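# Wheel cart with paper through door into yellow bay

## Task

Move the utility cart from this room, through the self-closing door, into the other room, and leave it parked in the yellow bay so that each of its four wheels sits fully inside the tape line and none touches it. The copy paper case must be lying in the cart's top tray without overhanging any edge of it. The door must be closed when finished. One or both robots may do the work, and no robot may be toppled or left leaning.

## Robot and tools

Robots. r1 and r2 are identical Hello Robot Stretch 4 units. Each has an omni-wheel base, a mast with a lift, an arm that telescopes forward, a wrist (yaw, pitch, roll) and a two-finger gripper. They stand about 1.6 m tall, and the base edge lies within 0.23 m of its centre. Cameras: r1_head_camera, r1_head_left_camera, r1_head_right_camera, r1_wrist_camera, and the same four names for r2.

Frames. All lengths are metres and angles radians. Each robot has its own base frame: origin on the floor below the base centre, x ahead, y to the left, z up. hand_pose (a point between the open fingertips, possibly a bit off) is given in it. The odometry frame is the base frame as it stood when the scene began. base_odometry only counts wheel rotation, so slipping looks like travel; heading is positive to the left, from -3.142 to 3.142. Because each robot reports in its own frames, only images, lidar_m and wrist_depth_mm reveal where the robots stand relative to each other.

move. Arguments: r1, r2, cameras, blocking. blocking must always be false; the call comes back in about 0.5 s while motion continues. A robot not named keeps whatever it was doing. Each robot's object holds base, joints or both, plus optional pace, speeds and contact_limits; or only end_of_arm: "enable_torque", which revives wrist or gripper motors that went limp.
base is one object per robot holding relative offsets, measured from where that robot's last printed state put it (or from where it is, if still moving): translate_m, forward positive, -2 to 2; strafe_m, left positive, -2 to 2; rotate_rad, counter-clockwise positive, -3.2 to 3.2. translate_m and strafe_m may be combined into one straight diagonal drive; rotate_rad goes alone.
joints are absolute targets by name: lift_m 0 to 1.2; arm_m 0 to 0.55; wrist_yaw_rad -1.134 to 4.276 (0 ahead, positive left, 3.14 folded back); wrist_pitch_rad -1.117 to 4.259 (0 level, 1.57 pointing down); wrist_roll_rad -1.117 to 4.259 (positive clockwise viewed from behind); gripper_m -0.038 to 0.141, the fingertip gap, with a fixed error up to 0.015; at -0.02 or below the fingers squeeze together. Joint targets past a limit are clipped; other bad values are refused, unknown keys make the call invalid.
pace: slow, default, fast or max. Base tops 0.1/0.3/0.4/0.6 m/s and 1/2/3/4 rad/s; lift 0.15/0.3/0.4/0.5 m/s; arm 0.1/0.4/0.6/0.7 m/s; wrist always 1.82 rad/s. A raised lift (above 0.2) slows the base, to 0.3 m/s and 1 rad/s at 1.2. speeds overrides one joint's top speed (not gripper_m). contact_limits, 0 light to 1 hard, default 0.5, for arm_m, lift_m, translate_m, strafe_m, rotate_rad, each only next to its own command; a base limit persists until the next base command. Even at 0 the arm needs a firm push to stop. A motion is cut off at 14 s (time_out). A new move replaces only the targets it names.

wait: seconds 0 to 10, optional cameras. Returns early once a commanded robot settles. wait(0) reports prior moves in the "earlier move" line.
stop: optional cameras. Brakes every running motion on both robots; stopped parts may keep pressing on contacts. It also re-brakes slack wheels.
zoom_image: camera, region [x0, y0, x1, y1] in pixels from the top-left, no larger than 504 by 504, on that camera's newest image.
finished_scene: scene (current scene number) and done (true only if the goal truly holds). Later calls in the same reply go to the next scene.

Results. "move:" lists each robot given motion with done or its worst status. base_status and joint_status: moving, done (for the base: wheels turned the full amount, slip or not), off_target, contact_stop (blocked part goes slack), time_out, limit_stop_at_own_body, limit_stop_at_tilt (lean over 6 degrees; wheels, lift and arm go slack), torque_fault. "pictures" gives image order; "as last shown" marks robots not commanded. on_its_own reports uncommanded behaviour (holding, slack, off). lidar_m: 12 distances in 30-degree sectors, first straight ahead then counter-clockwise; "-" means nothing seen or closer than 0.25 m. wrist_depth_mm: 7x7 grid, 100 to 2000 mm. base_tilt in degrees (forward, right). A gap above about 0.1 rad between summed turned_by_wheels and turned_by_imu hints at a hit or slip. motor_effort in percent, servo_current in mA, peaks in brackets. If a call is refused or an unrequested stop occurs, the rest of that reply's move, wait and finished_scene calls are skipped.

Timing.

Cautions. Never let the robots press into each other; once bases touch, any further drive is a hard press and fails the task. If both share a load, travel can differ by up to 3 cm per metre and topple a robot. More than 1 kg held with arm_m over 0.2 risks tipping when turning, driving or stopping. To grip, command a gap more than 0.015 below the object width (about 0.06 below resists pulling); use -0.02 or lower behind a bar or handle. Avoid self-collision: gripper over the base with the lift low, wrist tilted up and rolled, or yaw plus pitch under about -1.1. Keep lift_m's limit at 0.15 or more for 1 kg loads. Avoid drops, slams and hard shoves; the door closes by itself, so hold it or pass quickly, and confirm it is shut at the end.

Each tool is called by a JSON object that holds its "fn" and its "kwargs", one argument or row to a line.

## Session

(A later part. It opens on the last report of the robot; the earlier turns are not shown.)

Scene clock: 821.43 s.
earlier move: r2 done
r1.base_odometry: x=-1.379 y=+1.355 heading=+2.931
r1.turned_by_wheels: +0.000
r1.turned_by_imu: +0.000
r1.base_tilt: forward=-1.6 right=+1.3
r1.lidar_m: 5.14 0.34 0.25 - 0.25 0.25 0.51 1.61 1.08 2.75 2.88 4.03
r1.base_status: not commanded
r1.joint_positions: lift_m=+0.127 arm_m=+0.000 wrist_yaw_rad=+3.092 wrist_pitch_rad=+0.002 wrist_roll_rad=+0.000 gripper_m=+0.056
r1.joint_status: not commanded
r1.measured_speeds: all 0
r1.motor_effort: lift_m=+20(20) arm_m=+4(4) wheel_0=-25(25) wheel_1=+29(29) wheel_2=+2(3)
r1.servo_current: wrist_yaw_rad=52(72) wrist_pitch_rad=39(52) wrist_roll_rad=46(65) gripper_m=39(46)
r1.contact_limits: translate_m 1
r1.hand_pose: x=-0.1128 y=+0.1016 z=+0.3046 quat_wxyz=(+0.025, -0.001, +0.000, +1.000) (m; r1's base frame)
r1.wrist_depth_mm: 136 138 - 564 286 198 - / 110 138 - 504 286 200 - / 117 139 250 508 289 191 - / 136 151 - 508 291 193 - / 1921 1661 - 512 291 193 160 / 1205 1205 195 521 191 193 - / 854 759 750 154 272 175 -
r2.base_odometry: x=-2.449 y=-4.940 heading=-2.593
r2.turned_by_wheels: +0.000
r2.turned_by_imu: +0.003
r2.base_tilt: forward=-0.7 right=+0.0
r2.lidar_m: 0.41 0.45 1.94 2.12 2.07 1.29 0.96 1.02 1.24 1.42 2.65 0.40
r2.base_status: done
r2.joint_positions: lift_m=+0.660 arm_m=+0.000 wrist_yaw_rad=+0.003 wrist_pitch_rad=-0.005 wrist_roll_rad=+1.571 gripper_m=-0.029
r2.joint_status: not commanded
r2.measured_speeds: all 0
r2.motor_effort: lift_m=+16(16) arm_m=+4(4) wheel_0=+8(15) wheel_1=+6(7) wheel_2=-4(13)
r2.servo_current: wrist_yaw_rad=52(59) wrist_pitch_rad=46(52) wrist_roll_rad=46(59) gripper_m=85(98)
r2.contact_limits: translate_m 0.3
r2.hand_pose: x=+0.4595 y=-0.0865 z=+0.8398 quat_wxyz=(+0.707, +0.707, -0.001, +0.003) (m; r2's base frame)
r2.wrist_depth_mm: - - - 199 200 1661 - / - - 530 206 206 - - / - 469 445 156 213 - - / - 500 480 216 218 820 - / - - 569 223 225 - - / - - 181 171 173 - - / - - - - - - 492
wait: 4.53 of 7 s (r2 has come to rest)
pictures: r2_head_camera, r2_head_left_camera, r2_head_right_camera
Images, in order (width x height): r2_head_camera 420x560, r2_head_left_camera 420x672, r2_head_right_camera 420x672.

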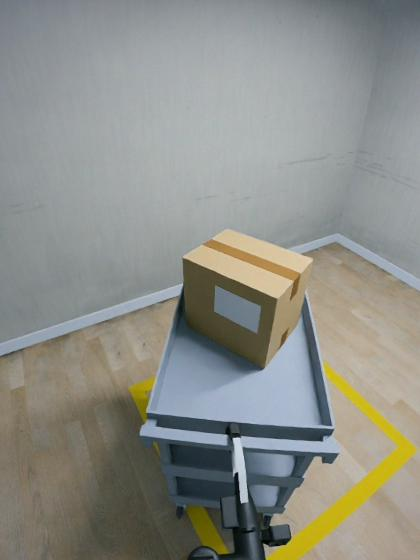

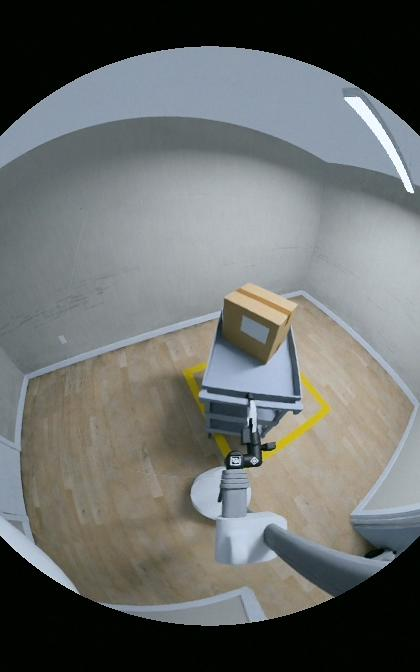

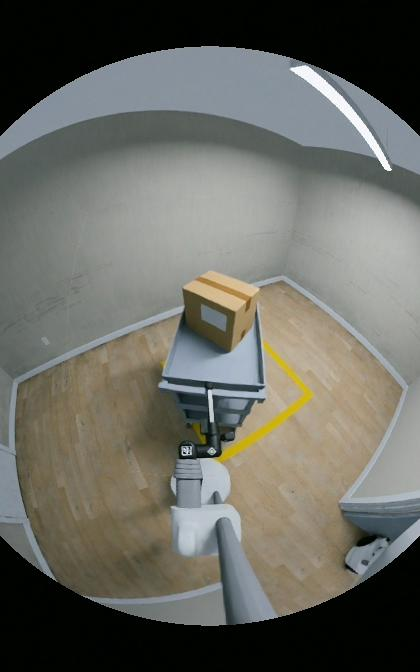

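{"fn": "move", "kwargs": {
  "blocking": false,
  "r2": {"base":{"translate_m":-0.25,"strafe_m":0.02},"pace":"slow","contact_limits":{"translate_m":0.3}},
  "cameras": []
}}

{"fn": "wait", "kwargs": {
  "seconds": 6,
  "cameras": []
}}

{"fn": "move", "kwargs": {
  "blocking": false,
  "r2": {"base":{"strafe_m":0.25},"pace":"slow","contact_limits":{"strafe_m":0.3}},
  "cameras": []
}}

{"fn": "wait", "kwargs": {
  "seconds": 6,
  "cameras": ["r2_head_camera","r2_wrist_camera"]
}}

Scene clock: 832.93 s.
move: r2 moving
r1: as last shown
r1.lidar_m: 5.12 0.34 0.25 - 0.25 0.25 0.53 1.62 1.08 2.75 2.90 4.00
r1.motor_effort: lift_m=+20(20) arm_m=+4(4) wheel_0=-24(25) wheel_1=+29(29) wheel_2=+2(2)
r1.servo_current: wrist_yaw_rad=46(72) wrist_pitch_rad=39(46) wrist_roll_rad=26(59) gripper_m=46(46)
r1.contact_limits: translate_m 1
r1.wrist_depth_mm: 136 138 - 554 283 198 - / 110 138 - 500 287 199 - / 117 139 249 508 289 191 - / 136 151 - 512 290 192 - / 1661 1618 - 517 291 193 160 / 1205 1205 193 521 191 193 - / 842 759 759 153 273 175 -
r2.base_odometry: x=-2.439 y=-4.935 heading=-2.593
r2.turned_by_wheels: +0.000
r2.turned_by_imu: +0.001
r2.base_tilt: forward=-0.6 right=+0.1
r2.lidar_m: 0.41 0.44 1.98 2.12 2.04 1.29 0.96 1.01 1.23 1.40 2.66 0.41
r2.base_status: translate_m moving; strafe_m moving
r2.joint_positions: lift_m=+0.660 arm_m=+0.000 wrist_yaw_rad=+0.003 wrist_pitch_rad=-0.005 wrist_roll_rad=+1.571 gripper_m=-0.029
r2.joint_status: not commanded
r2.measured_speeds: translate_m=-0.048 strafe_m=+0.003 rotate_rad=-0.001 lift_m=+0.000 arm_m=+0.000 wrist_yaw_rad=+0.000 wrist_pitch_rad=+0.000 wrist_roll_rad=+0.000
r2.motor_effort: lift_m=+16(16) arm_m=+4(4) wheel_0=-6(9) wheel_1=-6(6) wheel_2=+14(14)
r2.servo_current: wrist_yaw_rad=46(52) wrist_pitch_rad=39(52) wrist_roll_rad=52(59) gripper_m=91(98)
r2.contact_limits: translate_m 0.3
r2.hand_pose: x=+0.4596 y=-0.0865 z=+0.8398 quat_wxyz=(+0.707, +0.707, -0.001, +0.003) (m; r2's base frame)
r2.wrist_depth_mm: - - - 199 200 1618 - / - - 535 206 206 - - / - 469 452 156 213 - - / - 512 484 218 219 809 - / - - 580 224 226 - - / - - 182 171 173 - - / - - - - - - 496
pictures: none
No camera images: "cameras" was empty.

Scene clock: 836.23 s.
earlier move: r2 done
r1.base_odometry: x=-1.379 y=+1.355 heading=+2.931
r1.turned_by_wheels: +0.000
r1.turned_by_imu: +0.000
r1.base_tilt: forward=-1.6 right=+1.3
r1.lidar_m: 5.14 0.33 0.25 - 0.25 0.25 0.55 1.48 1.11 2.74 2.87 4.01
r1.base_status: not commanded
r1.joint_positions: lift_m=+0.127 arm_m=+0.000 wrist_yaw_rad=+3.092 wrist_pitch_rad=+0.002 wrist_roll_rad=+0.000 gripper_m=+0.056
r1.joint_status: not commanded
r1.measured_speeds: all 0
r1.motor_effort: lift_m=+20(20) arm_m=+4(4) wheel_0=-25(26) wheel_1=+29(29) wheel_2=+2(2)
r1.servo_current: wrist_yaw_rad=65(72) wrist_pitch_rad=46(52) wrist_roll_rad=39(72) gripper_m=33(46)
r1.contact_limits: translate_m 1
r1.hand_pose: x=-0.1128 y=+0.1016 z=+0.3046 quat_wxyz=(+0.025, -0.001, +0.000, +1.000) (m; r1's base frame)
r1.wrist_depth_mm: 136 138 - 564 283 198 - / 111 138 - 504 286 199 - / 117 139 249 661 290 191 - / 136 151 - 512 290 192 - / 1397 1708 - 517 291 192 160 / 1160 1205 193 525 190 192 - / 854 750 759 153 272 175 -
r2.base_odometry: x=-2.226 y=-4.827 heading=-2.594
r2.turned_by_wheels: -0.001
r2.turned_by_imu: -0.001
r2.base_tilt: forward=-0.7 right=+0.1
r2.lidar_m: 0.40 0.47 2.19 2.00 1.91 1.01 0.74 0.73 1.23 1.19 2.77 0.41
r2.base_status: done
r2.joint_positions: lift_m=+0.660 arm_m=+0.000 wrist_yaw_rad=-0.002 wrist_pitch_rad=-0.005 wrist_roll_rad=+1.571 gripper_m=-0.029
r2.joint_status: not commanded
r2.measured_speeds: all 0
r2.motor_effort: lift_m=+16(16) arm_m=+4(4) wheel_0=-8(12) wheel_1=-4(8) wheel_2=+4(15)
r2.servo_current: wrist_yaw_rad=46(59) wrist_pitch_rad=46(52) wrist_roll_rad=52(59) gripper_m=78(98)
r2.contact_limits: translate_m 0.3
r2.hand_pose: x=+0.4591 y=-0.0880 z=+0.8398 quat_wxyz=(+0.707, +0.707, -0.002, +0.001) (m; r2's base frame)
r2.wrist_depth_mm: - - - 202 204 1708 - / - - 539 208 208 741 - / - 473 449 158 213 - - / - - 484 219 220 820 - / - - 559 224 226 - - / - - 178 172 173 1756 - / - - - - - - 492
wait: 3.30 of 6 s (r2 has come to rest)
pictures: none
No camera images: "cameras" was empty.

Scene clock: 836.73 s.
move: r2 moving
r1: as last shown
r1.lidar_m: 5.14 0.33 0.25 - 0.25 0.25 0.56 1.49 1.10 2.75 2.90 4.00
r1.motor_effort: lift_m=+20(20) arm_m=+4(4) wheel_0=-25(25) wheel_1=+29(29) wheel_2=+2(2)
r1.servo_current: wrist_yaw_rad=52(72) wrist_pitch_rad=39(46) wrist_roll_rad=46(52) gripper_m=46(46)
r1.contact_limits: translate_m 1
r1.wrist_depth_mm: 136 138 - 564 285 198 - / 110 138 - 504 287 198 - / 117 139 250 668 289 190 - / 137 151 - 508 290 193 - / 1397 1708 - 517 293 192 160 / 1205 1205 194 525 191 193 - / 842 750 759 154 276 175 -
r2.base_odometry: x=-2.218 y=-4.839 heading=-2.595
r2.turned_by_wheels: +0.000
r2.turned_by_imu: -0.001
r2.base_tilt: forward=-0.6 right=+0.1
r2.lidar_m: 0.40 0.46 2.16 1.99 1.92 1.01 0.76 0.72 1.25 1.20 2.80 0.40
r2.base_status: strafe_m moving
r2.joint_positions: lift_m=+0.660 arm_m=+0.000 wrist_yaw_rad=-0.004 wrist_pitch_rad=-0.005 wrist_roll_rad=+1.571 gripper_m=-0.029
r2.joint_status: not commanded
r2.measured_speeds: translate_m=+0.000 strafe_m=+0.056 rotate_rad=+0.001 lift_m=+0.000 arm_m=+0.000 wrist_yaw_rad=-0.001 wrist_pitch_rad=+0.000 wrist_roll_rad=+0.000
r2.motor_effort: lift_m=+16(16) arm_m=+4(4) wheel_0=-13(13) wheel_1=+7(8) wheel_2=+0(2)
r2.servo_current: wrist_yaw_rad=52(59) wrist_pitch_rad=52(52) wrist_roll_rad=39(52) gripper_m=85(91)
r2.contact_limits: strafe_m 0.3
r2.hand_pose: x=+0.4590 y=-0.0884 z=+0.8398 quat_wxyz=(+0.707, +0.707, -0.003, +0.000) (m; r2's base frame)
r2.wrist_depth_mm: - - - 200 202 1708 - / - - 530 206 208 750 - / - 466 452 157 213 - - / - - 484 217 220 820 - / - - 559 224 226 - - / - - 178 172 173 1808 - / - - - - - - 488
pictures: none
No camera images: "cameras" was empty.

Scene clock: 839.87 s.
earlier move: r2 done
r1.base_odometry: x=-1.379 y=+1.355 heading=+2.931
r1.turned_by_wheels: +0.000
r1.turned_by_imu: +0.000
r1.base_tilt: forward=-1.6 right=+1.3
r1.lidar_m: 5.14 0.33 0.25 - 0.25 0.25 0.52 1.69 1.07 2.76 2.88 4.02
r1.base_status: not commanded
r1.joint_positions: lift_m=+0.127 arm_m=+0.000 wrist_yaw_rad=+3.092 wrist_pitch_rad=+0.002 wrist_roll_rad=+0.000 gripper_m=+0.056
r1.joint_status: not commanded
r1.measured_speeds: all 0
r1.motor_effort: lift_m=+20(20) arm_m=+4(4) wheel_0=-24(25) wheel_1=+29(29) wheel_2=+2(2)
r1.servo_current: wrist_yaw_rad=52(72) wrist_pitch_rad=46(52) wrist_roll_rad=59(72) gripper_m=52(52)
r1.contact_limits: translate_m 1
r1.hand_pose: x=-0.1128 y=+0.1016 z=+0.3046 quat_wxyz=(+0.025, -0.001, +0.000, +1.000) (m; r1's base frame)
r1.wrist_depth_mm: 136 138 - 569 285 198 - / 110 138 - 500 287 198 - / 117 139 249 508 289 191 - / 136 151 - 512 290 191 - / 1464 1983 - 517 291 193 160 / 1205 1229 193 521 191 193 - / 842 750 759 153 273 175 -
r2.base_odometry: x=-2.096 y=-5.040 heading=-2.594
r2.turned_by_wheels: +0.000
r2.turned_by_imu: +0.000
r2.base_tilt: forward=-0.7 right=+0.1
r2.lidar_m: 0.44 1.96 2.08 1.76 1.71 1.16 0.85 0.82 1.51 1.44 0.43 0.36
r2.base_status: done
r2.joint_positions: lift_m=+0.660 arm_m=+0.000 wrist_yaw_rad=-0.005 wrist_pitch_rad=-0.005 wrist_roll_rad=+1.571 gripper_m=-0.029
r2.joint_status: not commanded
r2.measured_speeds: all 0
r2.motor_effort: lift_m=+16(16) arm_m=+4(4) wheel_0=-6(14) wheel_1=+3(8) wheel_2=+0(2)
r2.servo_current: wrist_yaw_rad=46(65) wrist_pitch_rad=52(52) wrist_roll_rad=46(59) gripper_m=85(91)
r2.contact_limits: strafe_m 0.3
r2.hand_pose: x=+0.4588 y=-0.0889 z=+0.8398 quat_wxyz=(+0.707, +0.707, -0.004, +0.000) (m; r2's base frame)
r2.wrist_depth_mm: - 382 370 150 154 668 - / - 427 112 112 166 732 - / - - 462 179 181 - - / - - 597 192 199 - - / - - 143 198 216 1756 500 / - - 177 167 174 1661 466 / - - - - - - 1229
wait: 3.13 of 6 s (r2 has come to rest)
pictures: r2_head_camera, r2_wrist_camera
Images, in order (width x height): r2_head_camera 420x560, r2_wrist_camera 616x392.

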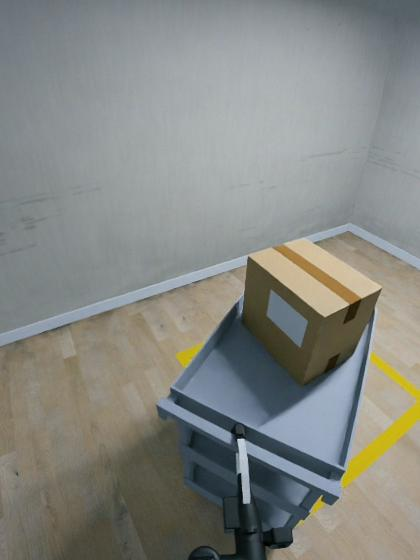

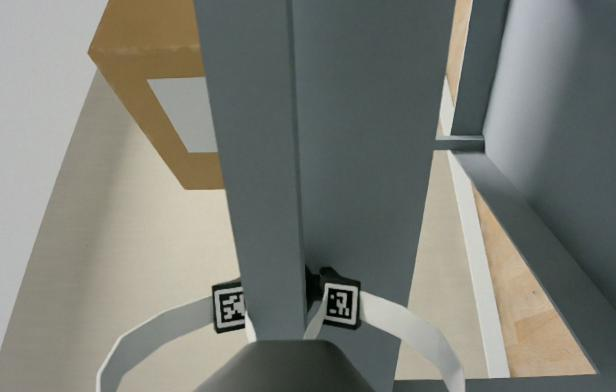

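{"fn": "move", "kwargs": {
  "r2": {"base":{"translate_m":0.36,"strafe_m":-0.17},"pace":"slow","contact_limits":{"translate_m":0.3}},
  "blocking": false,
  "cameras": []
}}

{"fn": "wait", "kwargs": {
  "seconds": 8,
  "cameras": ["r2_head_camera","r2_head_left_camera","r2_head_right_camera"]
}}

Scene clock: 860.53 s.
move: r2 moving
r1: as last shown
r1.lidar_m: 5.14 0.33 0.25 - 0.25 0.25 0.53 1.72 1.10 2.76 2.88 4.03
r1.motor_effort: lift_m=+20(20) arm_m=+4(4) wheel_0=-25(25) wheel_1=+29(29) wheel_2=+2(2)
r1.servo_current: wrist_yaw_rad=52(59) wrist_pitch_rad=46(52) wrist_roll_rad=52(59) gripper_m=39(52)
r1.contact_limits: translate_m 1
r1.wrist_depth_mm: 136 138 - 559 286 198 - / 110 139 - 504 287 199 - / 117 139 249 504 289 191 - / 136 151 - 508 293 192 - / 1537 1921 - 517 293 192 160 / 1182 1182 194 521 191 193 - / 831 741 759 153 272 175 -
r2.base_odometry: x=-2.109 y=-5.042 heading=-2.594
r2.turned_by_wheels: +0.000
r2.turned_by_imu: +0.001
r2.base_tilt: forward=-0.7 right=+0.0
r2.lidar_m: 0.44 1.95 2.06 1.78 1.73 1.17 0.89 0.83 1.52 1.44 3.00 0.36
r2.base_status: translate_m moving; strafe_m moving
r2.joint_positions: lift_m=+0.660 arm_m=+0.000 wrist_yaw_rad=-0.005 wrist_pitch_rad=-0.005 wrist_roll_rad=+1.571 gripper_m=-0.029
r2.joint_status: not commanded
r2.measured_speeds: translate_m=+0.049 strafe_m=-0.023 rotate_rad=-0.001 lift_m=+0.000 arm_m=+0.000 wrist_yaw_rad=+0.002 wrist_pitch_rad=+0.000 wrist_roll_rad=+0.000
r2.motor_effort: lift_m=+16(16) arm_m=+3(4) wheel_0=+9(13) wheel_1=+4(5) wheel_2=-12(12)
r2.servo_current: wrist_yaw_rad=52(59) wrist_pitch_rad=52(52) wrist_roll_rad=52(72) gripper_m=91(91)
r2.contact_limits: translate_m 0.3
r2.hand_pose: x=+0.4588 y=-0.0889 z=+0.8398 quat_wxyz=(+0.707, +0.707, -0.004, +0.000) (m; r2's base frame)
r2.wrist_depth_mm: - 377 - - 152 668 - / - 430 109 160 163 732 - / - - 488 177 179 - - / - - 597 193 196 - - / - - 140 202 213 1756 500 / - - 165 166 174 1661 469 / - - - - - - 1255
pictures: none
No camera images: "cameras" was empty.

Scene clock: 865.20 s.
earlier move: r2 done
r1.base_odometry: x=-1.379 y=+1.355 heading=+2.931
r1.turned_by_wheels: +0.000
r1.turned_by_imu: +0.000
r1.base_tilt: forward=-1.6 right=+1.3
r1.lidar_m: 5.13 0.35 0.25 - 0.25 0.25 0.53 1.78 1.10 2.74 2.87 3.98
r1.base_status: not commanded
r1.joint_positions: lift_m=+0.127 arm_m=+0.000 wrist_yaw_rad=+3.092 wrist_pitch_rad=+0.002 wrist_roll_rad=+0.000 gripper_m=+0.056
r1.joint_status: not commanded
r1.measured_speeds: all 0
r1.motor_effort: lift_m=+20(20) arm_m=+4(4) wheel_0=-24(25) wheel_1=+29(29) wheel_2=+2(3)
r1.servo_current: wrist_yaw_rad=26(72) wrist_pitch_rad=39(52) wrist_roll_rad=72(72) gripper_m=39(52)
r1.contact_limits: translate_m 1
r1.hand_pose: x=-0.1128 y=+0.1016 z=+0.3046 quat_wxyz=(+0.025, -0.001, +0.000, +1.000) (m; r1's base frame)
r1.wrist_depth_mm: 136 138 - 559 283 198 - / 110 138 - 569 286 199 - / 117 139 250 508 289 191 - / 136 151 - 508 290 192 - / 1983 1756 - 517 293 193 160 / 1205 1182 194 517 191 192 - / 842 750 759 153 272 175 -
r2.base_odometry: x=-2.491 y=-5.083 heading=-2.594
r2.turned_by_wheels: +0.000
r2.turned_by_imu: +0.002
r2.base_tilt: forward=-0.6 right=+0.0
r2.lidar_m: 0.46 1.73 1.82 2.07 2.03 1.48 1.12 1.09 1.35 1.65 2.69 0.33
r2.base_status: done
r2.joint_positions: lift_m=+0.660 arm_m=+0.000 wrist_yaw_rad=+0.000 wrist_pitch_rad=-0.005 wrist_roll_rad=+1.571 gripper_m=-0.029
r2.joint_status: not commanded
r2.measured_speeds: all 0
r2.motor_effort: lift_m=+16(16) arm_m=+3(4) wheel_0=+3(15) wheel_1=+4(8) wheel_2=-7(14)
r2.servo_current: wrist_yaw_rad=59(65) wrist_pitch_rad=46(52) wrist_roll_rad=52(72) gripper_m=91(98)
r2.contact_limits: translate_m 0.3
r2.hand_pose: x=+0.4592 y=-0.0875 z=+0.8399 quat_wxyz=(+0.707, +0.707, -0.002, +0.002) (m; r2's base frame)
r2.wrist_depth_mm: - 359 - - 124 - - / - - - 142 142 - - / - - - - 160 - - / - - - 185 184 1708 521 / - - 120 128 216 1576 477 / - - 164 163 174 1537 1255 / - - - - - 351 355
wait: 4.67 of 8 s (r2 has come to rest)
pictures: r2_head_camera, r2_head_left_camera, r2_head_right_camera
Images, in order (width x height): r2_head_camera 420x560, r2_head_left_camera 420x672, r2_head_right_camera 420x672.

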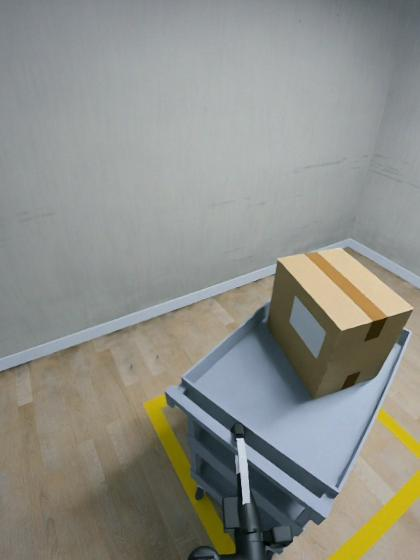

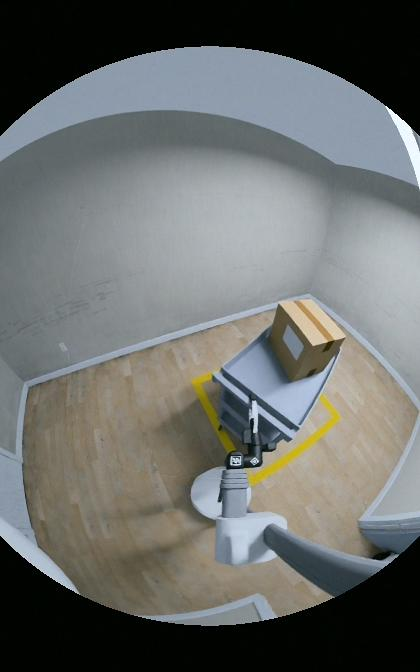

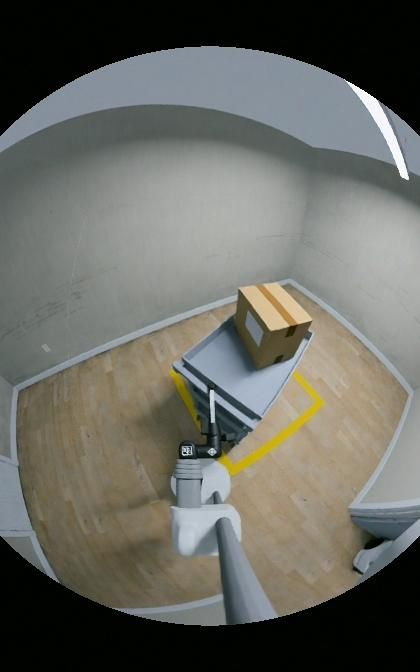

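{"fn": "move", "kwargs": {
  "r2": {"base":{"strafe_m":-0.22},"pace":"slow"},
  "blocking": false,
  "cameras": []
}}

{"fn": "wait", "kwargs": {
  "seconds": 8,
  "cameras": ["r2_head_camera","r2_head_left_camera","r2_head_right_camera"]
}}

Scene clock: 891.17 s.
move: r2 moving
r1: as last shown
r1.lidar_m: 5.14 0.34 0.25 - 0.25 0.26 0.51 1.75 1.11 2.74 2.90 4.01
r1.motor_effort: lift_m=+20(20) arm_m=+4(4) wheel_0=-25(25) wheel_1=+29(29) wheel_2=+2(3)
r1.servo_current: wrist_yaw_rad=46(59) wrist_pitch_rad=39(39) wrist_roll_rad=33(59) gripper_m=46(46)
r1.contact_limits: translate_m 1
r1.wrist_depth_mm: 136 138 - 564 286 198 - / 110 138 - 574 287 200 - / 117 139 249 504 290 191 - / 136 151 - 512 291 191 - / - 1756 - 517 290 192 160 / 1182 1205 195 521 191 193 - / 854 759 750 153 272 175 -
r2.base_odometry: x=-2.499 y=-5.070 heading=-2.594
r2.turned_by_wheels: +0.000
r2.turned_by_imu: +0.001
r2.base_tilt: forward=-0.7 right=+0.1
r2.lidar_m: 0.46 1.72 1.84 2.08 2.03 1.50 1.10 1.12 1.36 1.61 2.68 0.31
r2.base_status: strafe_m moving
r2.joint_positions: lift_m=+0.660 arm_m=+0.000 wrist_yaw_rad=+0.000 wrist_pitch_rad=-0.006 wrist_roll_rad=+1.571 gripper_m=-0.029
r2.joint_status: not commanded
r2.measured_speeds: translate_m=+0.000 strafe_m=-0.055 rotate_rad=+0.002 lift_m=+0.000 arm_m=+0.000 wrist_yaw_rad=+0.005 wrist_pitch_rad=-0.001 wrist_roll_rad=+0.000
r2.motor_effort: lift_m=+16(16) arm_m=+4(4) wheel_0=+11(11) wheel_1=-8(9) wheel_2=-1(6)
r2.servo_current: wrist_yaw_rad=52(59) wrist_pitch_rad=39(52) wrist_roll_rad=46(59) gripper_m=85(91)
r2.hand_pose: x=+0.4593 y=-0.0875 z=+0.8400 quat_wxyz=(+0.707, +0.707, -0.002, +0.002) (m; r2's base frame)
r2.wrist_depth_mm: - 373 - - 124 - - / - - - 140 139 - - / - - - - 158 - - / - - - 182 182 1618 512 / - - 120 199 214 1537 469 / - - 164 156 174 1464 1229 / - - - - - 349 357
pictures: none
No camera images: "cameras" was empty.

Scene clock: 894.00 s.
earlier move: r2 done
r1.base_odometry: x=-1.379 y=+1.355 heading=+2.931
r1.turned_by_wheels: +0.000
r1.turned_by_imu: +0.000
r1.base_tilt: forward=-1.6 right=+1.3
r1.lidar_m: 5.14 0.33 0.25 - 0.25 0.25 0.52 1.64 1.09 2.76 2.87 4.03
r1.base_status: not commanded
r1.joint_positions: lift_m=+0.127 arm_m=+0.000 wrist_yaw_rad=+3.092 wrist_pitch_rad=+0.002 wrist_roll_rad=+0.000 gripper_m=+0.056
r1.joint_status: not commanded
r1.measured_speeds: all 0
r1.motor_effort: lift_m=+20(20) arm_m=+4(4) wheel_0=-24(25) wheel_1=+29(29) wheel_2=+2(3)
r1.servo_current: wrist_yaw_rad=65(65) wrist_pitch_rad=39(52) wrist_roll_rad=39(72) gripper_m=33(52)
r1.contact_limits: translate_m 1
r1.hand_pose: x=-0.1128 y=+0.1016 z=+0.3046 quat_wxyz=(+0.025, -0.001, +0.000, +1.000) (m; r1's base frame)
r1.wrist_depth_mm: 136 138 - 559 285 198 - / 110 139 - 574 287 200 - / 117 139 250 508 289 191 - / 137 151 - 508 291 191 - / 1983 1661 1863 512 293 192 160 / 1205 1182 194 521 190 193 - / 866 759 759 153 273 175 -
r2.base_odometry: x=-2.606 y=-4.895 heading=-2.594
r2.turned_by_wheels: +0.000
r2.turned_by_imu: +0.000
r2.base_tilt: forward=-0.7 right=+0.1
r2.lidar_m: 0.42 1.79 1.94 2.31 2.22 1.34 1.04 1.62 1.18 1.52 2.47 0.36
r2.base_status: done
r2.joint_positions: lift_m=+0.660 arm_m=+0.000 wrist_yaw_rad=+0.003 wrist_pitch_rad=-0.006 wrist_roll_rad=+1.571 gripper_m=-0.029
r2.joint_status: not commanded
r2.measured_speeds: all 0
r2.motor_effort: lift_m=+16(16) arm_m=+4(4) wheel_0=+4(15) wheel_1=-5(9) wheel_2=+0(6)
r2.servo_current: wrist_yaw_rad=59(59) wrist_pitch_rad=46(52) wrist_roll_rad=46(59) gripper_m=85(98)
r2.hand_pose: x=+0.4596 y=-0.0864 z=+0.8400 quat_wxyz=(+0.707, +0.707, -0.001, +0.003) (m; r2's base frame)
r2.wrist_depth_mm: - 421 392 159 160 676 - / - 404 119 168 172 741 - / - - 466 181 186 - - / - - 559 139 202 - - / - - 147 153 216 1661 525 / - - 179 168 173 1537 473 / - - - - - - 1229
wait: 2.83 of 8 s (r2 has come to rest)
pictures: r2_head_camera, r2_head_left_camera, r2_head_right_camera
Images, in order (width x height): r2_head_camera 420x560, r2_head_left_camera 420x672, r2_head_right_camera 420x672.

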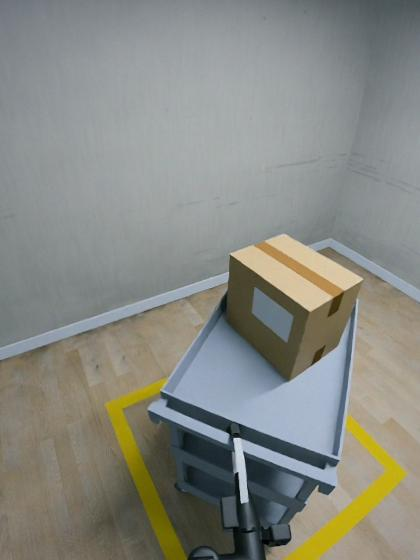

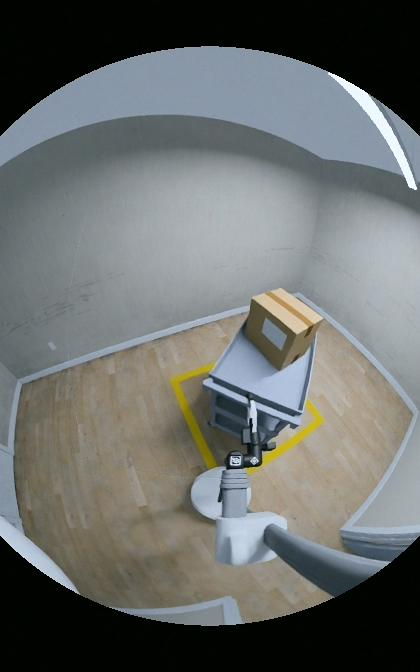

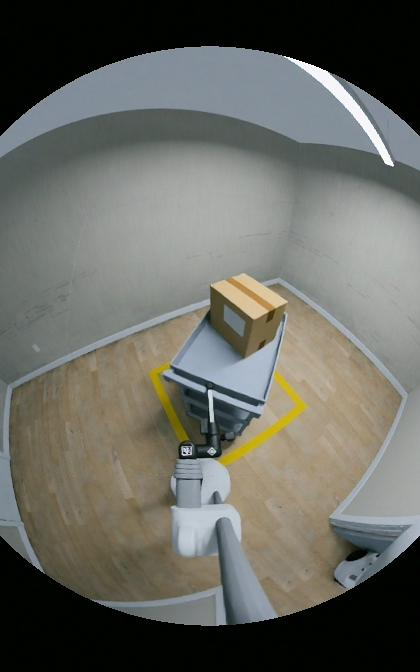

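{"fn": "zoom_image", "kwargs": {
  "camera": "r2_head_camera",
  "region": [100, 380, 420, 560]
}}

{"fn": "zoom_image", "kwargs": {
  "camera": "r2_head_right_camera",
  "region": [130, 250, 330, 490]
}}

Scaled by 1.575 from the camera's 420x560 image, which has a finer 1200x1600 frame.

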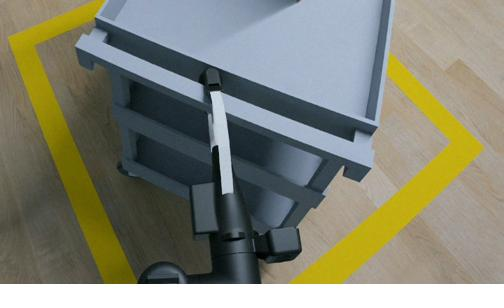

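Scaled by 2.100 from the camera's 420x672 image, which has a finer 600x960 frame.

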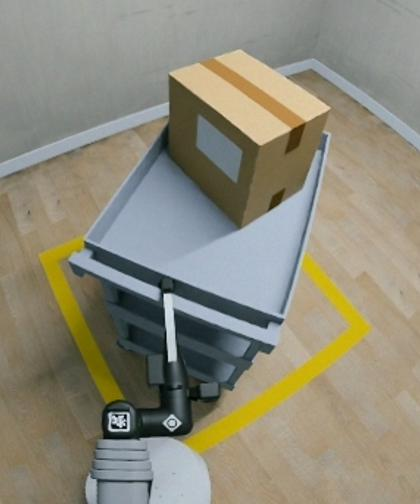

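{"fn": "move", "kwargs": {
  "r2": {"joints":{"gripper_m":0.13}},
  "blocking": false,
  "cameras": []
}}

{"fn": "wait", "kwargs": {
  "seconds": 3,
  "cameras": []
}}

{"fn": "move", "kwargs": {
  "r2": {"base":{"translate_m":-0.35},"pace":"slow"},
  "blocking": false,
  "cameras": []
}}

{"fn": "wait", "kwargs": {
  "seconds": 8,
  "cameras": ["r2_head_camera","r2_head_right_camera"]
}}

{"fn": "zoom_image", "kwargs": {
  "camera": "r2_head_camera",
  "region": [60, 280, 420, 540]
}}

Scene clock: 909.10 s.
move: r2 moving
r1: as last shown
r1.lidar_m: 5.14 0.32 0.25 - 0.25 0.25 0.53 1.64 1.11 2.76 2.88 4.00
r1.servo_current: wrist_yaw_rad=52(52) wrist_pitch_rad=39(46) wrist_roll_rad=46(59) gripper_m=46(46)
r1.contact_limits: translate_m 1
r1.wrist_depth_mm: 136 138 - 564 283 198 - / 110 138 - 564 286 200 - / 117 139 249 504 289 191 - / 136 151 - 512 290 192 - / 1983 1708 1808 517 291 192 160 / 1182 1205 194 517 191 193 - / 854 750 759 153 272 175 -
r2.base_odometry: x=-2.606 y=-4.895 heading=-2.594
r2.turned_by_wheels: +0.000
r2.turned_by_imu: +0.000
r2.base_tilt: forward=-0.7 right=+0.1
r2.lidar_m: 0.43 1.82 1.95 2.28 2.22 1.36 1.02 1.63 1.17 1.48 2.48 0.38
r2.base_status: not commanded
r2.joint_positions: lift_m=+0.660 arm_m=+0.000 wrist_yaw_rad=+0.003 wrist_pitch_rad=-0.006 wrist_roll_rad=+1.571 gripper_m=-0.003
r2.joint_status: gripper_m moving
r2.measured_speeds: all 0
r2.motor_effort: lift_m=+15(16) arm_m=+4(4) wheel_0=+5(5) wheel_1=-4(5) wheel_2=+0(0)
r2.servo_current: wrist_yaw_rad=52(59) wrist_pitch_rad=46(52) wrist_roll_rad=39(59) gripper_m=85(104)
r2.hand_pose: x=+0.4596 y=-0.0864 z=+0.8400 quat_wxyz=(+0.707, +0.707, -0.001, +0.003) (m; r2's base frame)
r2.wrist_depth_mm: - 430 410 161 163 - - / - 404 392 174 176 732 - / - - 469 132 190 - - / - - 559 143 204 - - / - - 151 157 224 1661 530 / - - 181 180 168 1537 477 / - - - - - - 1255
pictures: none
No camera images: "cameras" was empty.

Scene clock: 910.93 s.
earlier move: r2 done
r1.base_odometry: x=-1.379 y=+1.355 heading=+2.931
r1.turned_by_wheels: +0.000
r1.turned_by_imu: +0.000
r1.base_tilt: forward=-1.6 right=+1.3
r1.lidar_m: 5.13 0.35 0.25 - 0.25 0.25 0.55 1.62 1.10 2.74 2.89 4.01
r1.base_status: not commanded
r1.joint_positions: lift_m=+0.127 arm_m=+0.000 wrist_yaw_rad=+3.092 wrist_pitch_rad=+0.002 wrist_roll_rad=+0.000 gripper_m=+0.056
r1.joint_status: not commanded
r1.measured_speeds: all 0
r1.motor_effort: lift_m=+20(20) arm_m=+4(4) wheel_0=-25(25) wheel_1=+29(29) wheel_2=+2(3)
r1.servo_current: wrist_yaw_rad=59(72) wrist_pitch_rad=46(52) wrist_roll_rad=52(65) gripper_m=39(46)
r1.contact_limits: translate_m 1
r1.hand_pose: x=-0.1128 y=+0.1016 z=+0.3046 quat_wxyz=(+0.025, -0.001, +0.000, +1.000) (m; r1's base frame)
r1.wrist_depth_mm: 136 138 - 559 285 198 - / 110 138 - 569 287 199 - / 117 139 249 500 289 191 - / 136 151 - 512 290 192 - / 1921 1708 1808 512 291 193 160 / 1182 1205 194 521 191 193 - / 842 759 759 153 273 175 -
r2.base_odometry: x=-2.606 y=-4.895 heading=-2.594
r2.turned_by_wheels: +0.000
r2.turned_by_imu: +0.000
r2.base_tilt: forward=-0.7 right=+0.1
r2.lidar_m: 0.45 1.82 1.94 2.28 2.22 1.37 1.05 1.64 1.18 1.49 2.49 0.38
r2.base_status: not commanded
r2.joint_positions: lift_m=+0.660 arm_m=+0.000 wrist_yaw_rad=+0.003 wrist_pitch_rad=-0.006 wrist_roll_rad=+1.571 gripper_m=+0.130
r2.joint_status: all done
r2.measured_speeds: all 0
r2.motor_effort: lift_m=+15(16) arm_m=+3(4) wheel_0=+5(5) wheel_1=-4(5) wheel_2=+0(0)
r2.servo_current: wrist_yaw_rad=39(59) wrist_pitch_rad=46(52) wrist_roll_rad=39(59) gripper_m=46(117)
r2.hand_pose: x=+0.4595 y=-0.0866 z=+0.8400 quat_wxyz=(+0.707, +0.707, -0.001, +0.003) (m; r2's base frame)
r2.wrist_depth_mm: - 442 421 169 173 723 - / - 413 130 181 183 - - / - - 469 198 197 - - / - - 559 208 213 - - / - - 160 224 233 1661 - / - - 187 185 168 1537 480 / - - - - 122 - 1229
wait: 1.83 of 3 s (r2 has come to rest)
pictures: none
No camera images: "cameras" was empty.

Scene clock: 911.43 s.
move: r2 moving
r1: as last shown
r1.lidar_m: 5.15 0.32 0.25 - 0.25 0.26 0.52 1.60 1.09 2.77 2.90 4.03
r1.motor_effort: lift_m=+20(20) arm_m=+4(4) wheel_0=-24(25) wheel_1=+29(29) wheel_2=+2(2)
r1.servo_current: wrist_yaw_rad=46(65) wrist_pitch_rad=46(46) wrist_roll_rad=52(65) gripper_m=39(46)
r1.contact_limits: translate_m 1
r1.wrist_depth_mm: 136 138 - 564 285 198 - / 110 138 - 564 287 200 - / 117 139 250 504 290 191 - / 136 151 - 512 291 192 - / 1983 1708 1808 512 291 193 160 / 1205 1205 195 521 191 193 - / 854 759 768 154 274 175 -
r2.base_odometry: x=-2.595 y=-4.889 heading=-2.594
r2.turned_by_wheels: +0.000
r2.turned_by_imu: +0.000
r2.base_tilt: forward=-0.7 right=+0.1
r2.lidar_m: 0.47 1.84 1.95 2.28 2.21 1.34 1.03 1.63 1.16 1.48 2.50 0.38
r2.base_status: translate_m moving
r2.joint_positions: lift_m=+0.660 arm_m=+0.000 wrist_yaw_rad=+0.003 wrist_pitch_rad=-0.001 wrist_roll_rad=+1.571 gripper_m=+0.130
r2.joint_status: not commanded
r2.measured_speeds: translate_m=-0.046 strafe_m=+0.000 rotate_rad=+0.001 lift_m=+0.000 arm_m=+0.000 wrist_yaw_rad=+0.000 wrist_pitch_rad=+0.000 wrist_roll_rad=+0.000
r2.motor_effort: lift_m=+16(16) arm_m=+4(4) wheel_0=-4(7) wheel_1=-5(7) wheel_2=+8(11)
r2.servo_current: wrist_yaw_rad=46(59) wrist_pitch_rad=46(46) wrist_roll_rad=46(59) gripper_m=52(52)
r2.hand_pose: x=+0.4595 y=-0.0867 z=+0.8387 quat_wxyz=(+0.707, +0.707, +0.001, +0.001) (m; r2's base frame)
r2.wrist_depth_mm: - 442 127 182 180 723 - / - 413 141 192 195 - - / - 521 151 207 211 - - / - - 569 228 - - - / - - 173 243 239 559 - / - 186 186 190 190 1366 473 / - - - - - 1499 427
pictures: none
No camera images: "cameras" was empty.

Scene clock: 915.70 s.
earlier move: r2 done
r1.base_odometry: x=-1.379 y=+1.355 heading=+2.931
r1.turned_by_wheels: +0.000
r1.turned_by_imu: +0.000
r1.base_tilt: forward=-1.6 right=+1.3
r1.lidar_m: 5.11 0.34 0.25 - 0.25 0.25 0.53 1.36 1.11 2.76 2.86 4.00
r1.base_status: not commanded
r1.joint_positions: lift_m=+0.127 arm_m=+0.000 wrist_yaw_rad=+3.092 wrist_pitch_rad=+0.002 wrist_roll_rad=+0.000 gripper_m=+0.056
r1.joint_status: not commanded
r1.measured_speeds: all 0
r1.motor_effort: lift_m=+20(20) arm_m=+4(4) wheel_0=-24(25) wheel_1=+29(29) wheel_2=+2(3)
r1.servo_current: wrist_yaw_rad=52(72) wrist_pitch_rad=33(52) wrist_roll_rad=59(72) gripper_m=39(46)
r1.contact_limits: translate_m 1
r1.hand_pose: x=-0.1128 y=+0.1016 z=+0.3046 quat_wxyz=(+0.025, -0.001, +0.000, +1.000) (m; r1's base frame)
r1.wrist_depth_mm: 136 138 - 559 285 198 - / 110 138 - 574 289 199 - / 117 139 249 504 289 191 - / 136 151 - 517 290 192 - / 1336 1397 - 517 291 193 160 / 1205 1205 194 517 191 193 - / 854 750 759 153 273 175 -
r2.base_odometry: x=-2.307 y=-4.713 heading=-2.594
r2.turned_by_wheels: +0.000
r2.turned_by_imu: +0.000
r2.base_tilt: forward=-0.7 right=+0.1
r2.lidar_m: 0.72 2.12 2.25 2.12 2.08 0.93 0.72 6.62 1.04 1.06 2.65 0.71
r2.base_status: done
r2.joint_positions: lift_m=+0.660 arm_m=+0.000 wrist_yaw_rad=+0.003 wrist_pitch_rad=-0.001 wrist_roll_rad=+1.571 gripper_m=+0.130
r2.joint_status: not commanded
r2.measured_speeds: all 0
r2.motor_effort: lift_m=+16(16) arm_m=+4(4) wheel_0=-3(11) wheel_1=-4(7) wheel_2=+4(11)
r2.servo_current: wrist_yaw_rad=46(59) wrist_pitch_rad=39(46) wrist_roll_rad=46(65) gripper_m=52(59)
r2.hand_pose: x=+0.4595 y=-0.0867 z=+0.8387 quat_wxyz=(+0.707, +0.707, +0.001, +0.001) (m; r2's base frame)
r2.wrist_depth_mm: - - - - - 1430 1025 / - - 798 442 - - 484 / - - 788 517 - 525 521 / - - - 559 - 569 - / - - - 627 - 615 1182 / - 186 188 591 189 668 1160 / - - - - - 1708 1229
wait: 4.27 of 8 s (r2 has come to rest)
pictures: r2_head_camera, r2_head_right_camera
Images, in order (width x height): r2_head_camera 420x560, r2_head_right_camera 420x672.

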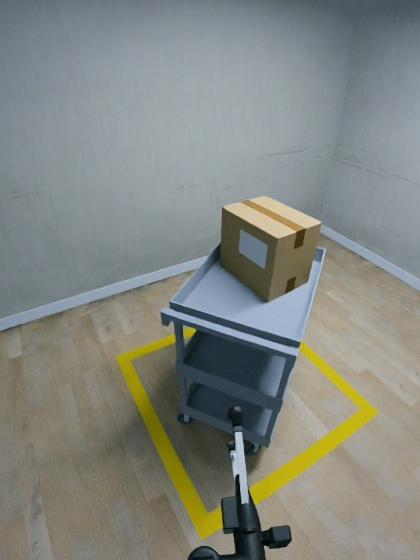

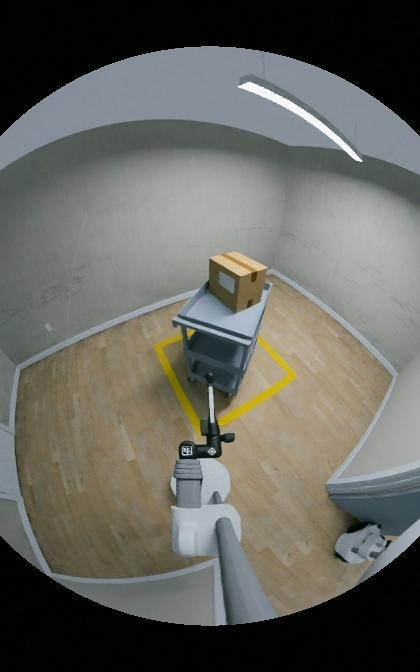

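Scaled by 1.400 from the camera's 420x560 image, which has a finer 1200x1600 frame.

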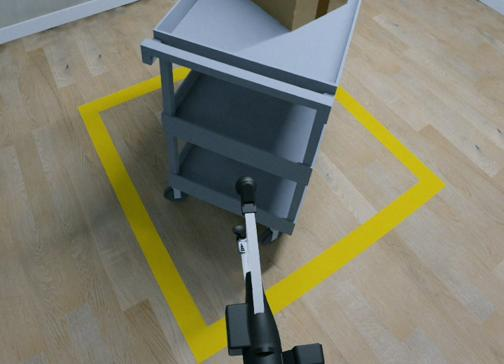

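{"fn": "move", "kwargs": {
  "r2": {"base":{"strafe_m":-0.6},"joints":{"gripper_m":0.0}},
  "blocking": false,
  "cameras": []
}}

{"fn": "wait", "kwargs": {
  "seconds": 6,
  "cameras": ["r2_head_camera","r2_head_left_camera"]
}}

{"fn": "zoom_image", "kwargs": {
  "camera": "r2_head_camera",
  "region": [0, 240, 300, 500]
}}

{"fn": "zoom_image", "kwargs": {
  "camera": "r2_head_left_camera",
  "region": [100, 250, 300, 450]
}}

Scene clock: 928.23 s.
move: r2 moving
r1: as last shown
r1.lidar_m: 5.15 0.32 0.25 - 0.25 0.25 0.54 1.34 1.09 2.74 2.88 4.01
r1.motor_effort: lift_m=+20(20) arm_m=+4(4) wheel_0=-24(25) wheel_1=+29(29) wheel_2=+2(2)
r1.servo_current: wrist_yaw_rad=46(65) wrist_pitch_rad=46(46) wrist_roll_rad=39(65) gripper_m=39(46)
r1.contact_limits: translate_m 1
r1.wrist_depth_mm: 136 138 - 559 283 198 - / 111 139 - 569 286 200 - / 117 139 248 508 289 191 - / 136 151 - 508 290 191 - / 1336 1366 - 512 290 193 160 / 1182 1182 194 525 191 193 - / 854 750 759 153 273 174 -
r2.base_odometry: x=-2.326 y=-4.682 heading=-2.594
r2.turned_by_wheels: +0.000
r2.turned_by_imu: +0.000
r2.base_tilt: forward=-0.7 right=+0.1
r2.lidar_m: 0.70 2.14 2.29 2.17 2.12 0.90 0.73 1.51 1.02 1.01 2.64 0.69
r2.base_status: strafe_m moving
r2.joint_positions: lift_m=+0.660 arm_m=+0.000 wrist_yaw_rad=+0.003 wrist_pitch_rad=-0.001 wrist_roll_rad=+1.571 gripper_m=+0.117
r2.joint_status: gripper_m moving
r2.measured_speeds: translate_m=+0.000 strafe_m=-0.140 rotate_rad=+0.002 lift_m=+0.000 arm_m=+0.000 wrist_yaw_rad=+0.000 wrist_pitch_rad=+0.000 wrist_roll_rad=+0.000
r2.motor_effort: lift_m=+16(16) arm_m=+4(4) wheel_0=+14(14) wheel_1=-10(12) wheel_2=-1(3)
r2.servo_current: wrist_yaw_rad=52(52) wrist_pitch_rad=39(46) wrist_roll_rad=59(59) gripper_m=104(130)
r2.hand_pose: x=+0.4595 y=-0.0867 z=+0.8387 quat_wxyz=(+0.707, +0.707, +0.001, +0.001) (m; r2's base frame)
r2.wrist_depth_mm: - - - - - 1464 1078 / - - 831 496 - - 484 / - - 768 504 - - 508 / - - 976 539 - 554 554 / - - - 603 - 603 - / - 190 190 580 186 668 1160 / - - - - - 1618 1160
pictures: none
No camera images: "cameras" was empty.

Scene clock: 931.07 s.
earlier move: r2 done
r1.base_odometry: x=-1.379 y=+1.355 heading=+2.931
r1.turned_by_wheels: +0.000
r1.turned_by_imu: +0.000
r1.base_tilt: forward=-1.6 right=+1.3
r1.lidar_m: 5.14 0.35 0.25 - 0.25 0.25 0.53 3.77 1.10 2.74 2.88 4.00
r1.base_status: not commanded
r1.joint_positions: lift_m=+0.127 arm_m=+0.000 wrist_yaw_rad=+3.092 wrist_pitch_rad=+0.002 wrist_roll_rad=+0.000 gripper_m=+0.056
r1.joint_status: not commanded
r1.measured_speeds: all 0
r1.motor_effort: lift_m=+20(20) arm_m=+4(4) wheel_0=-25(25) wheel_1=+28(29) wheel_2=+2(3)
r1.servo_current: wrist_yaw_rad=46(72) wrist_pitch_rad=39(46) wrist_roll_rad=52(65) gripper_m=39(52)
r1.contact_limits: translate_m 1
r1.hand_pose: x=-0.1128 y=+0.1016 z=+0.3046 quat_wxyz=(+0.025, -0.001, +0.000, +1.000) (m; r1's base frame)
r1.wrist_depth_mm: 136 138 1160 564 282 197 - / 110 138 1138 569 286 199 - / 117 139 258 508 289 190 - / 136 151 1138 512 290 191 - / 1983 1983 1118 512 291 193 160 / 1182 1182 194 517 191 192 - / 831 750 759 154 273 175 -
r2.base_odometry: x=-2.619 y=-4.201 heading=-2.595
r2.turned_by_wheels: +0.000
r2.turned_by_imu: +0.000
r2.base_tilt: forward=-0.6 right=+0.1
r2.lidar_m: 0.87 0.72 2.56 2.68 1.37 0.84 3.96 0.97 0.49 0.61 1.93 2.26
r2.base_status: done
r2.joint_positions: lift_m=+0.660 arm_m=+0.000 wrist_yaw_rad=+0.003 wrist_pitch_rad=-0.001 wrist_roll_rad=+1.571 gripper_m=+0.001
r2.joint_status: all done
r2.measured_speeds: all 0
r2.motor_effort: lift_m=+16(16) arm_m=+3(4) wheel_0=+1(14) wheel_1=-2(12) wheel_2=+0(3)
r2.servo_current: wrist_yaw_rad=46(59) wrist_pitch_rad=46(46) wrist_roll_rad=46(59) gripper_m=59(156)
r2.hand_pose: x=+0.4595 y=-0.0867 z=+0.8387 quat_wxyz=(+0.707, +0.707, +0.001, +0.001) (m; r2's base frame)
r2.wrist_depth_mm: - - - - - 1618 1160 / - - - - - 1661 1138 / - - - - - 1708 1138 / - - - - - 1661 1160 / - - - - - 1576 1008 / - - - 193 175 1118 - / - - 809 - - - -
wait: 2.83 of 6 s (r2 has come to rest)
pictures: r2_head_camera, r2_head_left_camera
Images, in order (width x height): r2_head_camera 420x560, r2_head_left_camera 420x672.

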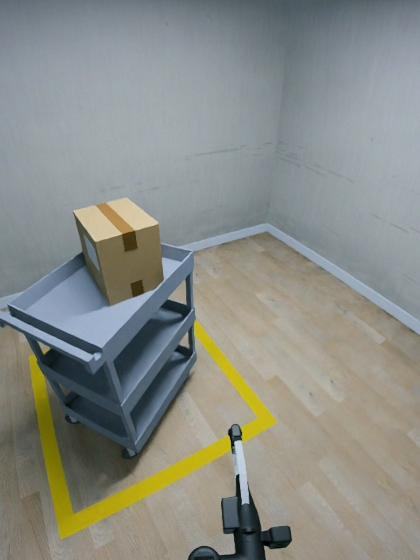

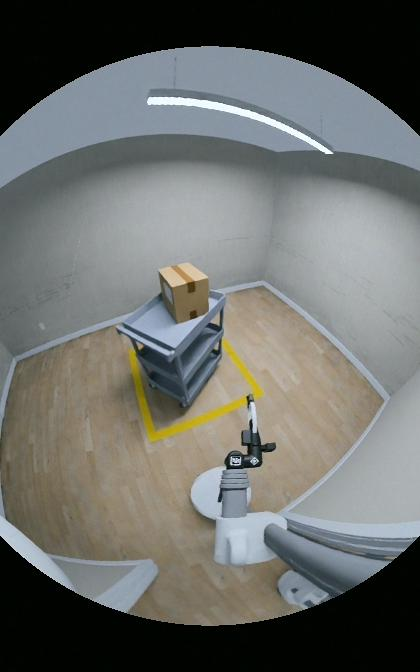

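Scaled by 1.680 from the camera's 420x560 image, which has a finer 1200x1600 frame.

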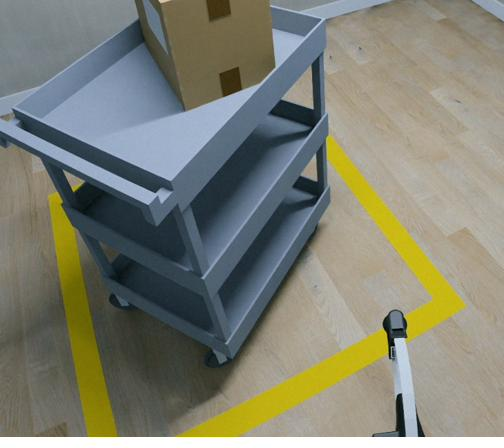

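Scaled by 2.520 from the camera's 420x672 image, which has a finer 600x960 frame.

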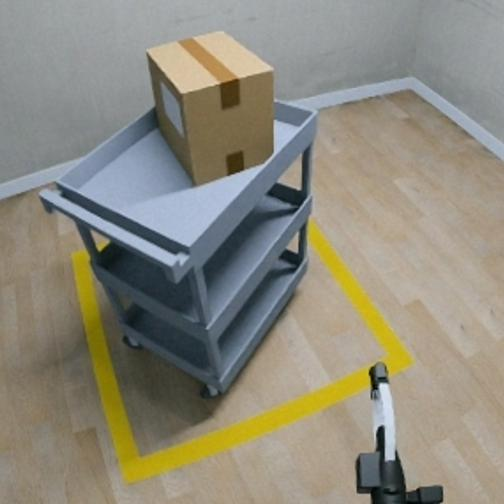

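{"fn": "move", "kwargs": {
  "r2": {"base":{"strafe_m":1.5}},
  "blocking": false,
  "cameras": []
}}

{"fn": "wait", "kwargs": {
  "seconds": 9,
  "cameras": ["r2_head_camera","r2_head_right_camera"]
}}

{"fn": "zoom_image", "kwargs": {
  "camera": "r2_head_right_camera",
  "region": [150, 200, 400, 450]
}}

Scene clock: 941.57 s.
move: r2 moving
r1: as last shown
r1.lidar_m: 5.13 0.33 0.25 - 0.25 0.25 0.53 1.24 1.09 2.74 2.89 4.03
r1.motor_effort: lift_m=+20(20) arm_m=+4(4) wheel_0=-24(25) wheel_1=+29(29) wheel_2=+2(2)
r1.servo_current: wrist_yaw_rad=39(59) wrist_pitch_rad=39(46) wrist_roll_rad=59(65) gripper_m=33(46)
r1.contact_limits: translate_m 1
r1.wrist_depth_mm: 136 138 1205 564 285 198 - / 110 138 - 569 289 199 - / 117 139 249 504 289 191 - / 136 151 - 512 291 192 - / 1983 1983 1160 517 291 193 160 / 1205 1229 193 517 191 193 - / 854 750 750 153 273 175 -
r2.base_odometry: x=-2.600 y=-4.231 heading=-2.595
r2.turned_by_wheels: +0.000
r2.turned_by_imu: +0.000
r2.base_tilt: forward=-0.7 right=+0.1
r2.lidar_m: 0.83 0.71 2.53 2.64 1.42 0.83 3.89 0.99 0.51 0.63 2.01 2.29
r2.base_status: strafe_m moving
r2.joint_positions: lift_m=+0.660 arm_m=+0.000 wrist_yaw_rad=+0.003 wrist_pitch_rad=-0.001 wrist_roll_rad=+1.571 gripper_m=+0.001
r2.joint_status: not commanded
r2.measured_speeds: translate_m=+0.001 strafe_m=+0.141 rotate_rad=-0.007 lift_m=+0.000 arm_m=+0.000 wrist_yaw_rad=+0.000 wrist_pitch_rad=+0.000 wrist_roll_rad=+0.000
r2.motor_effort: lift_m=+16(16) arm_m=+4(4) wheel_0=-8(12) wheel_1=+11(11) wheel_2=+0(2)
r2.servo_current: wrist_yaw_rad=46(59) wrist_pitch_rad=39(46) wrist_roll_rad=46(52) gripper_m=65(78)
r2.hand_pose: x=+0.4595 y=-0.0867 z=+0.8387 quat_wxyz=(+0.707, +0.707, +0.001, +0.001) (m; r2's base frame)
r2.wrist_depth_mm: - - - - - 1708 1160 / - - - - - 1661 1138 / - - - - - 1661 1182 / - - - - - 1708 1182 / - - - - - 1464 1008 / - - 866 193 175 1118 - / - - 809 - - - -
pictures: none
No camera images: "cameras" was empty.

Scene clock: 947.40 s.
earlier move: r2 done
r1.base_odometry: x=-1.379 y=+1.355 heading=+2.931
r1.turned_by_wheels: +0.000
r1.turned_by_imu: +0.000
r1.base_tilt: forward=-1.6 right=+1.3
r1.lidar_m: 5.14 0.34 0.25 - 0.25 0.25 0.54 2.15 1.08 2.74 2.89 4.01
r1.base_status: not commanded
r1.joint_positions: lift_m=+0.127 arm_m=+0.000 wrist_yaw_rad=+3.092 wrist_pitch_rad=+0.002 wrist_roll_rad=+0.000 gripper_m=+0.056
r1.joint_status: not commanded
r1.measured_speeds: all 0
r1.motor_effort: lift_m=+20(20) arm_m=+4(4) wheel_0=-24(25) wheel_1=+28(29) wheel_2=+2(3)
r1.servo_current: wrist_yaw_rad=59(78) wrist_pitch_rad=52(52) wrist_roll_rad=46(78) gripper_m=39(52)
r1.contact_limits: translate_m 1
r1.hand_pose: x=-0.1128 y=+0.1016 z=+0.3046 quat_wxyz=(+0.025, -0.001, +0.000, +1.000) (m; r1's base frame)
r1.wrist_depth_mm: 136 138 - 564 282 198 - / 111 138 - 569 289 198 - / 117 139 248 500 289 191 - / 136 151 - 512 291 191 - / 1661 - - 517 293 193 160 / 1205 1229 194 521 191 192 - / 842 750 759 153 272 175 -
r2.base_odometry: x=-1.839 y=-5.482 heading=-2.595
r2.turned_by_wheels: +0.000
r2.turned_by_imu: +0.002
r2.base_tilt: forward=-0.7 right=+0.0
r2.lidar_m: 1.75 1.71 1.75 1.31 1.26 1.37 1.13 1.06 1.12 1.93 1.18 1.15
r2.base_status: done
r2.joint_positions: lift_m=+0.660 arm_m=+0.000 wrist_yaw_rad=+0.003 wrist_pitch_rad=-0.001 wrist_roll_rad=+1.571 gripper_m=+0.001
r2.joint_status: not commanded
r2.measured_speeds: all 0
r2.motor_effort: lift_m=+16(16) arm_m=+4(4) wheel_0=-1(13) wheel_1=+1(13) wheel_2=+0(2)
r2.servo_current: wrist_yaw_rad=59(59) wrist_pitch_rad=46(52) wrist_roll_rad=33(72) gripper_m=65(78)
r2.hand_pose: x=+0.4595 y=-0.0867 z=+0.8387 quat_wxyz=(+0.707, +0.707, +0.001, +0.001) (m; r2's base frame)
r2.wrist_depth_mm: - - - - - 1708 1078 / - - - - - 1708 1205 / - - - - - 1708 1160 / - - - - - 1618 1182 / - - - - - 1618 1182 / - - 184 192 175 1499 1182 / - 116 - - - 1366 1182
wait: 5.83 of 9 s (r2 has come to rest)
pictures: r2_head_camera, r2_head_right_camera
Images, in order (width x height): r2_head_camera 420x560, r2_head_right_camera 420x672.

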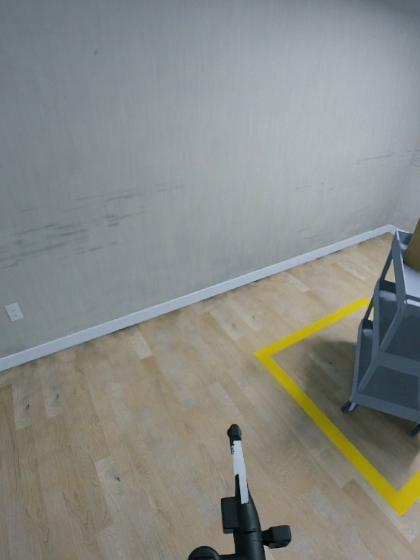

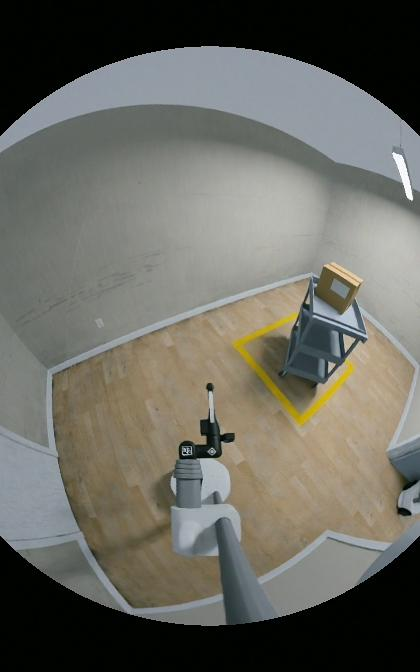

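Scaled by 2.016 from the camera's 420x672 image, which has a finer 600x960 frame.

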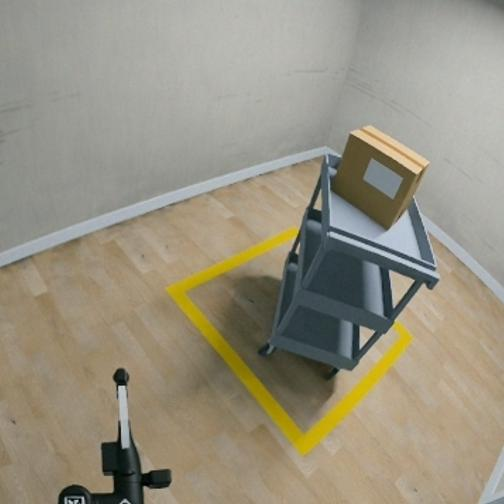

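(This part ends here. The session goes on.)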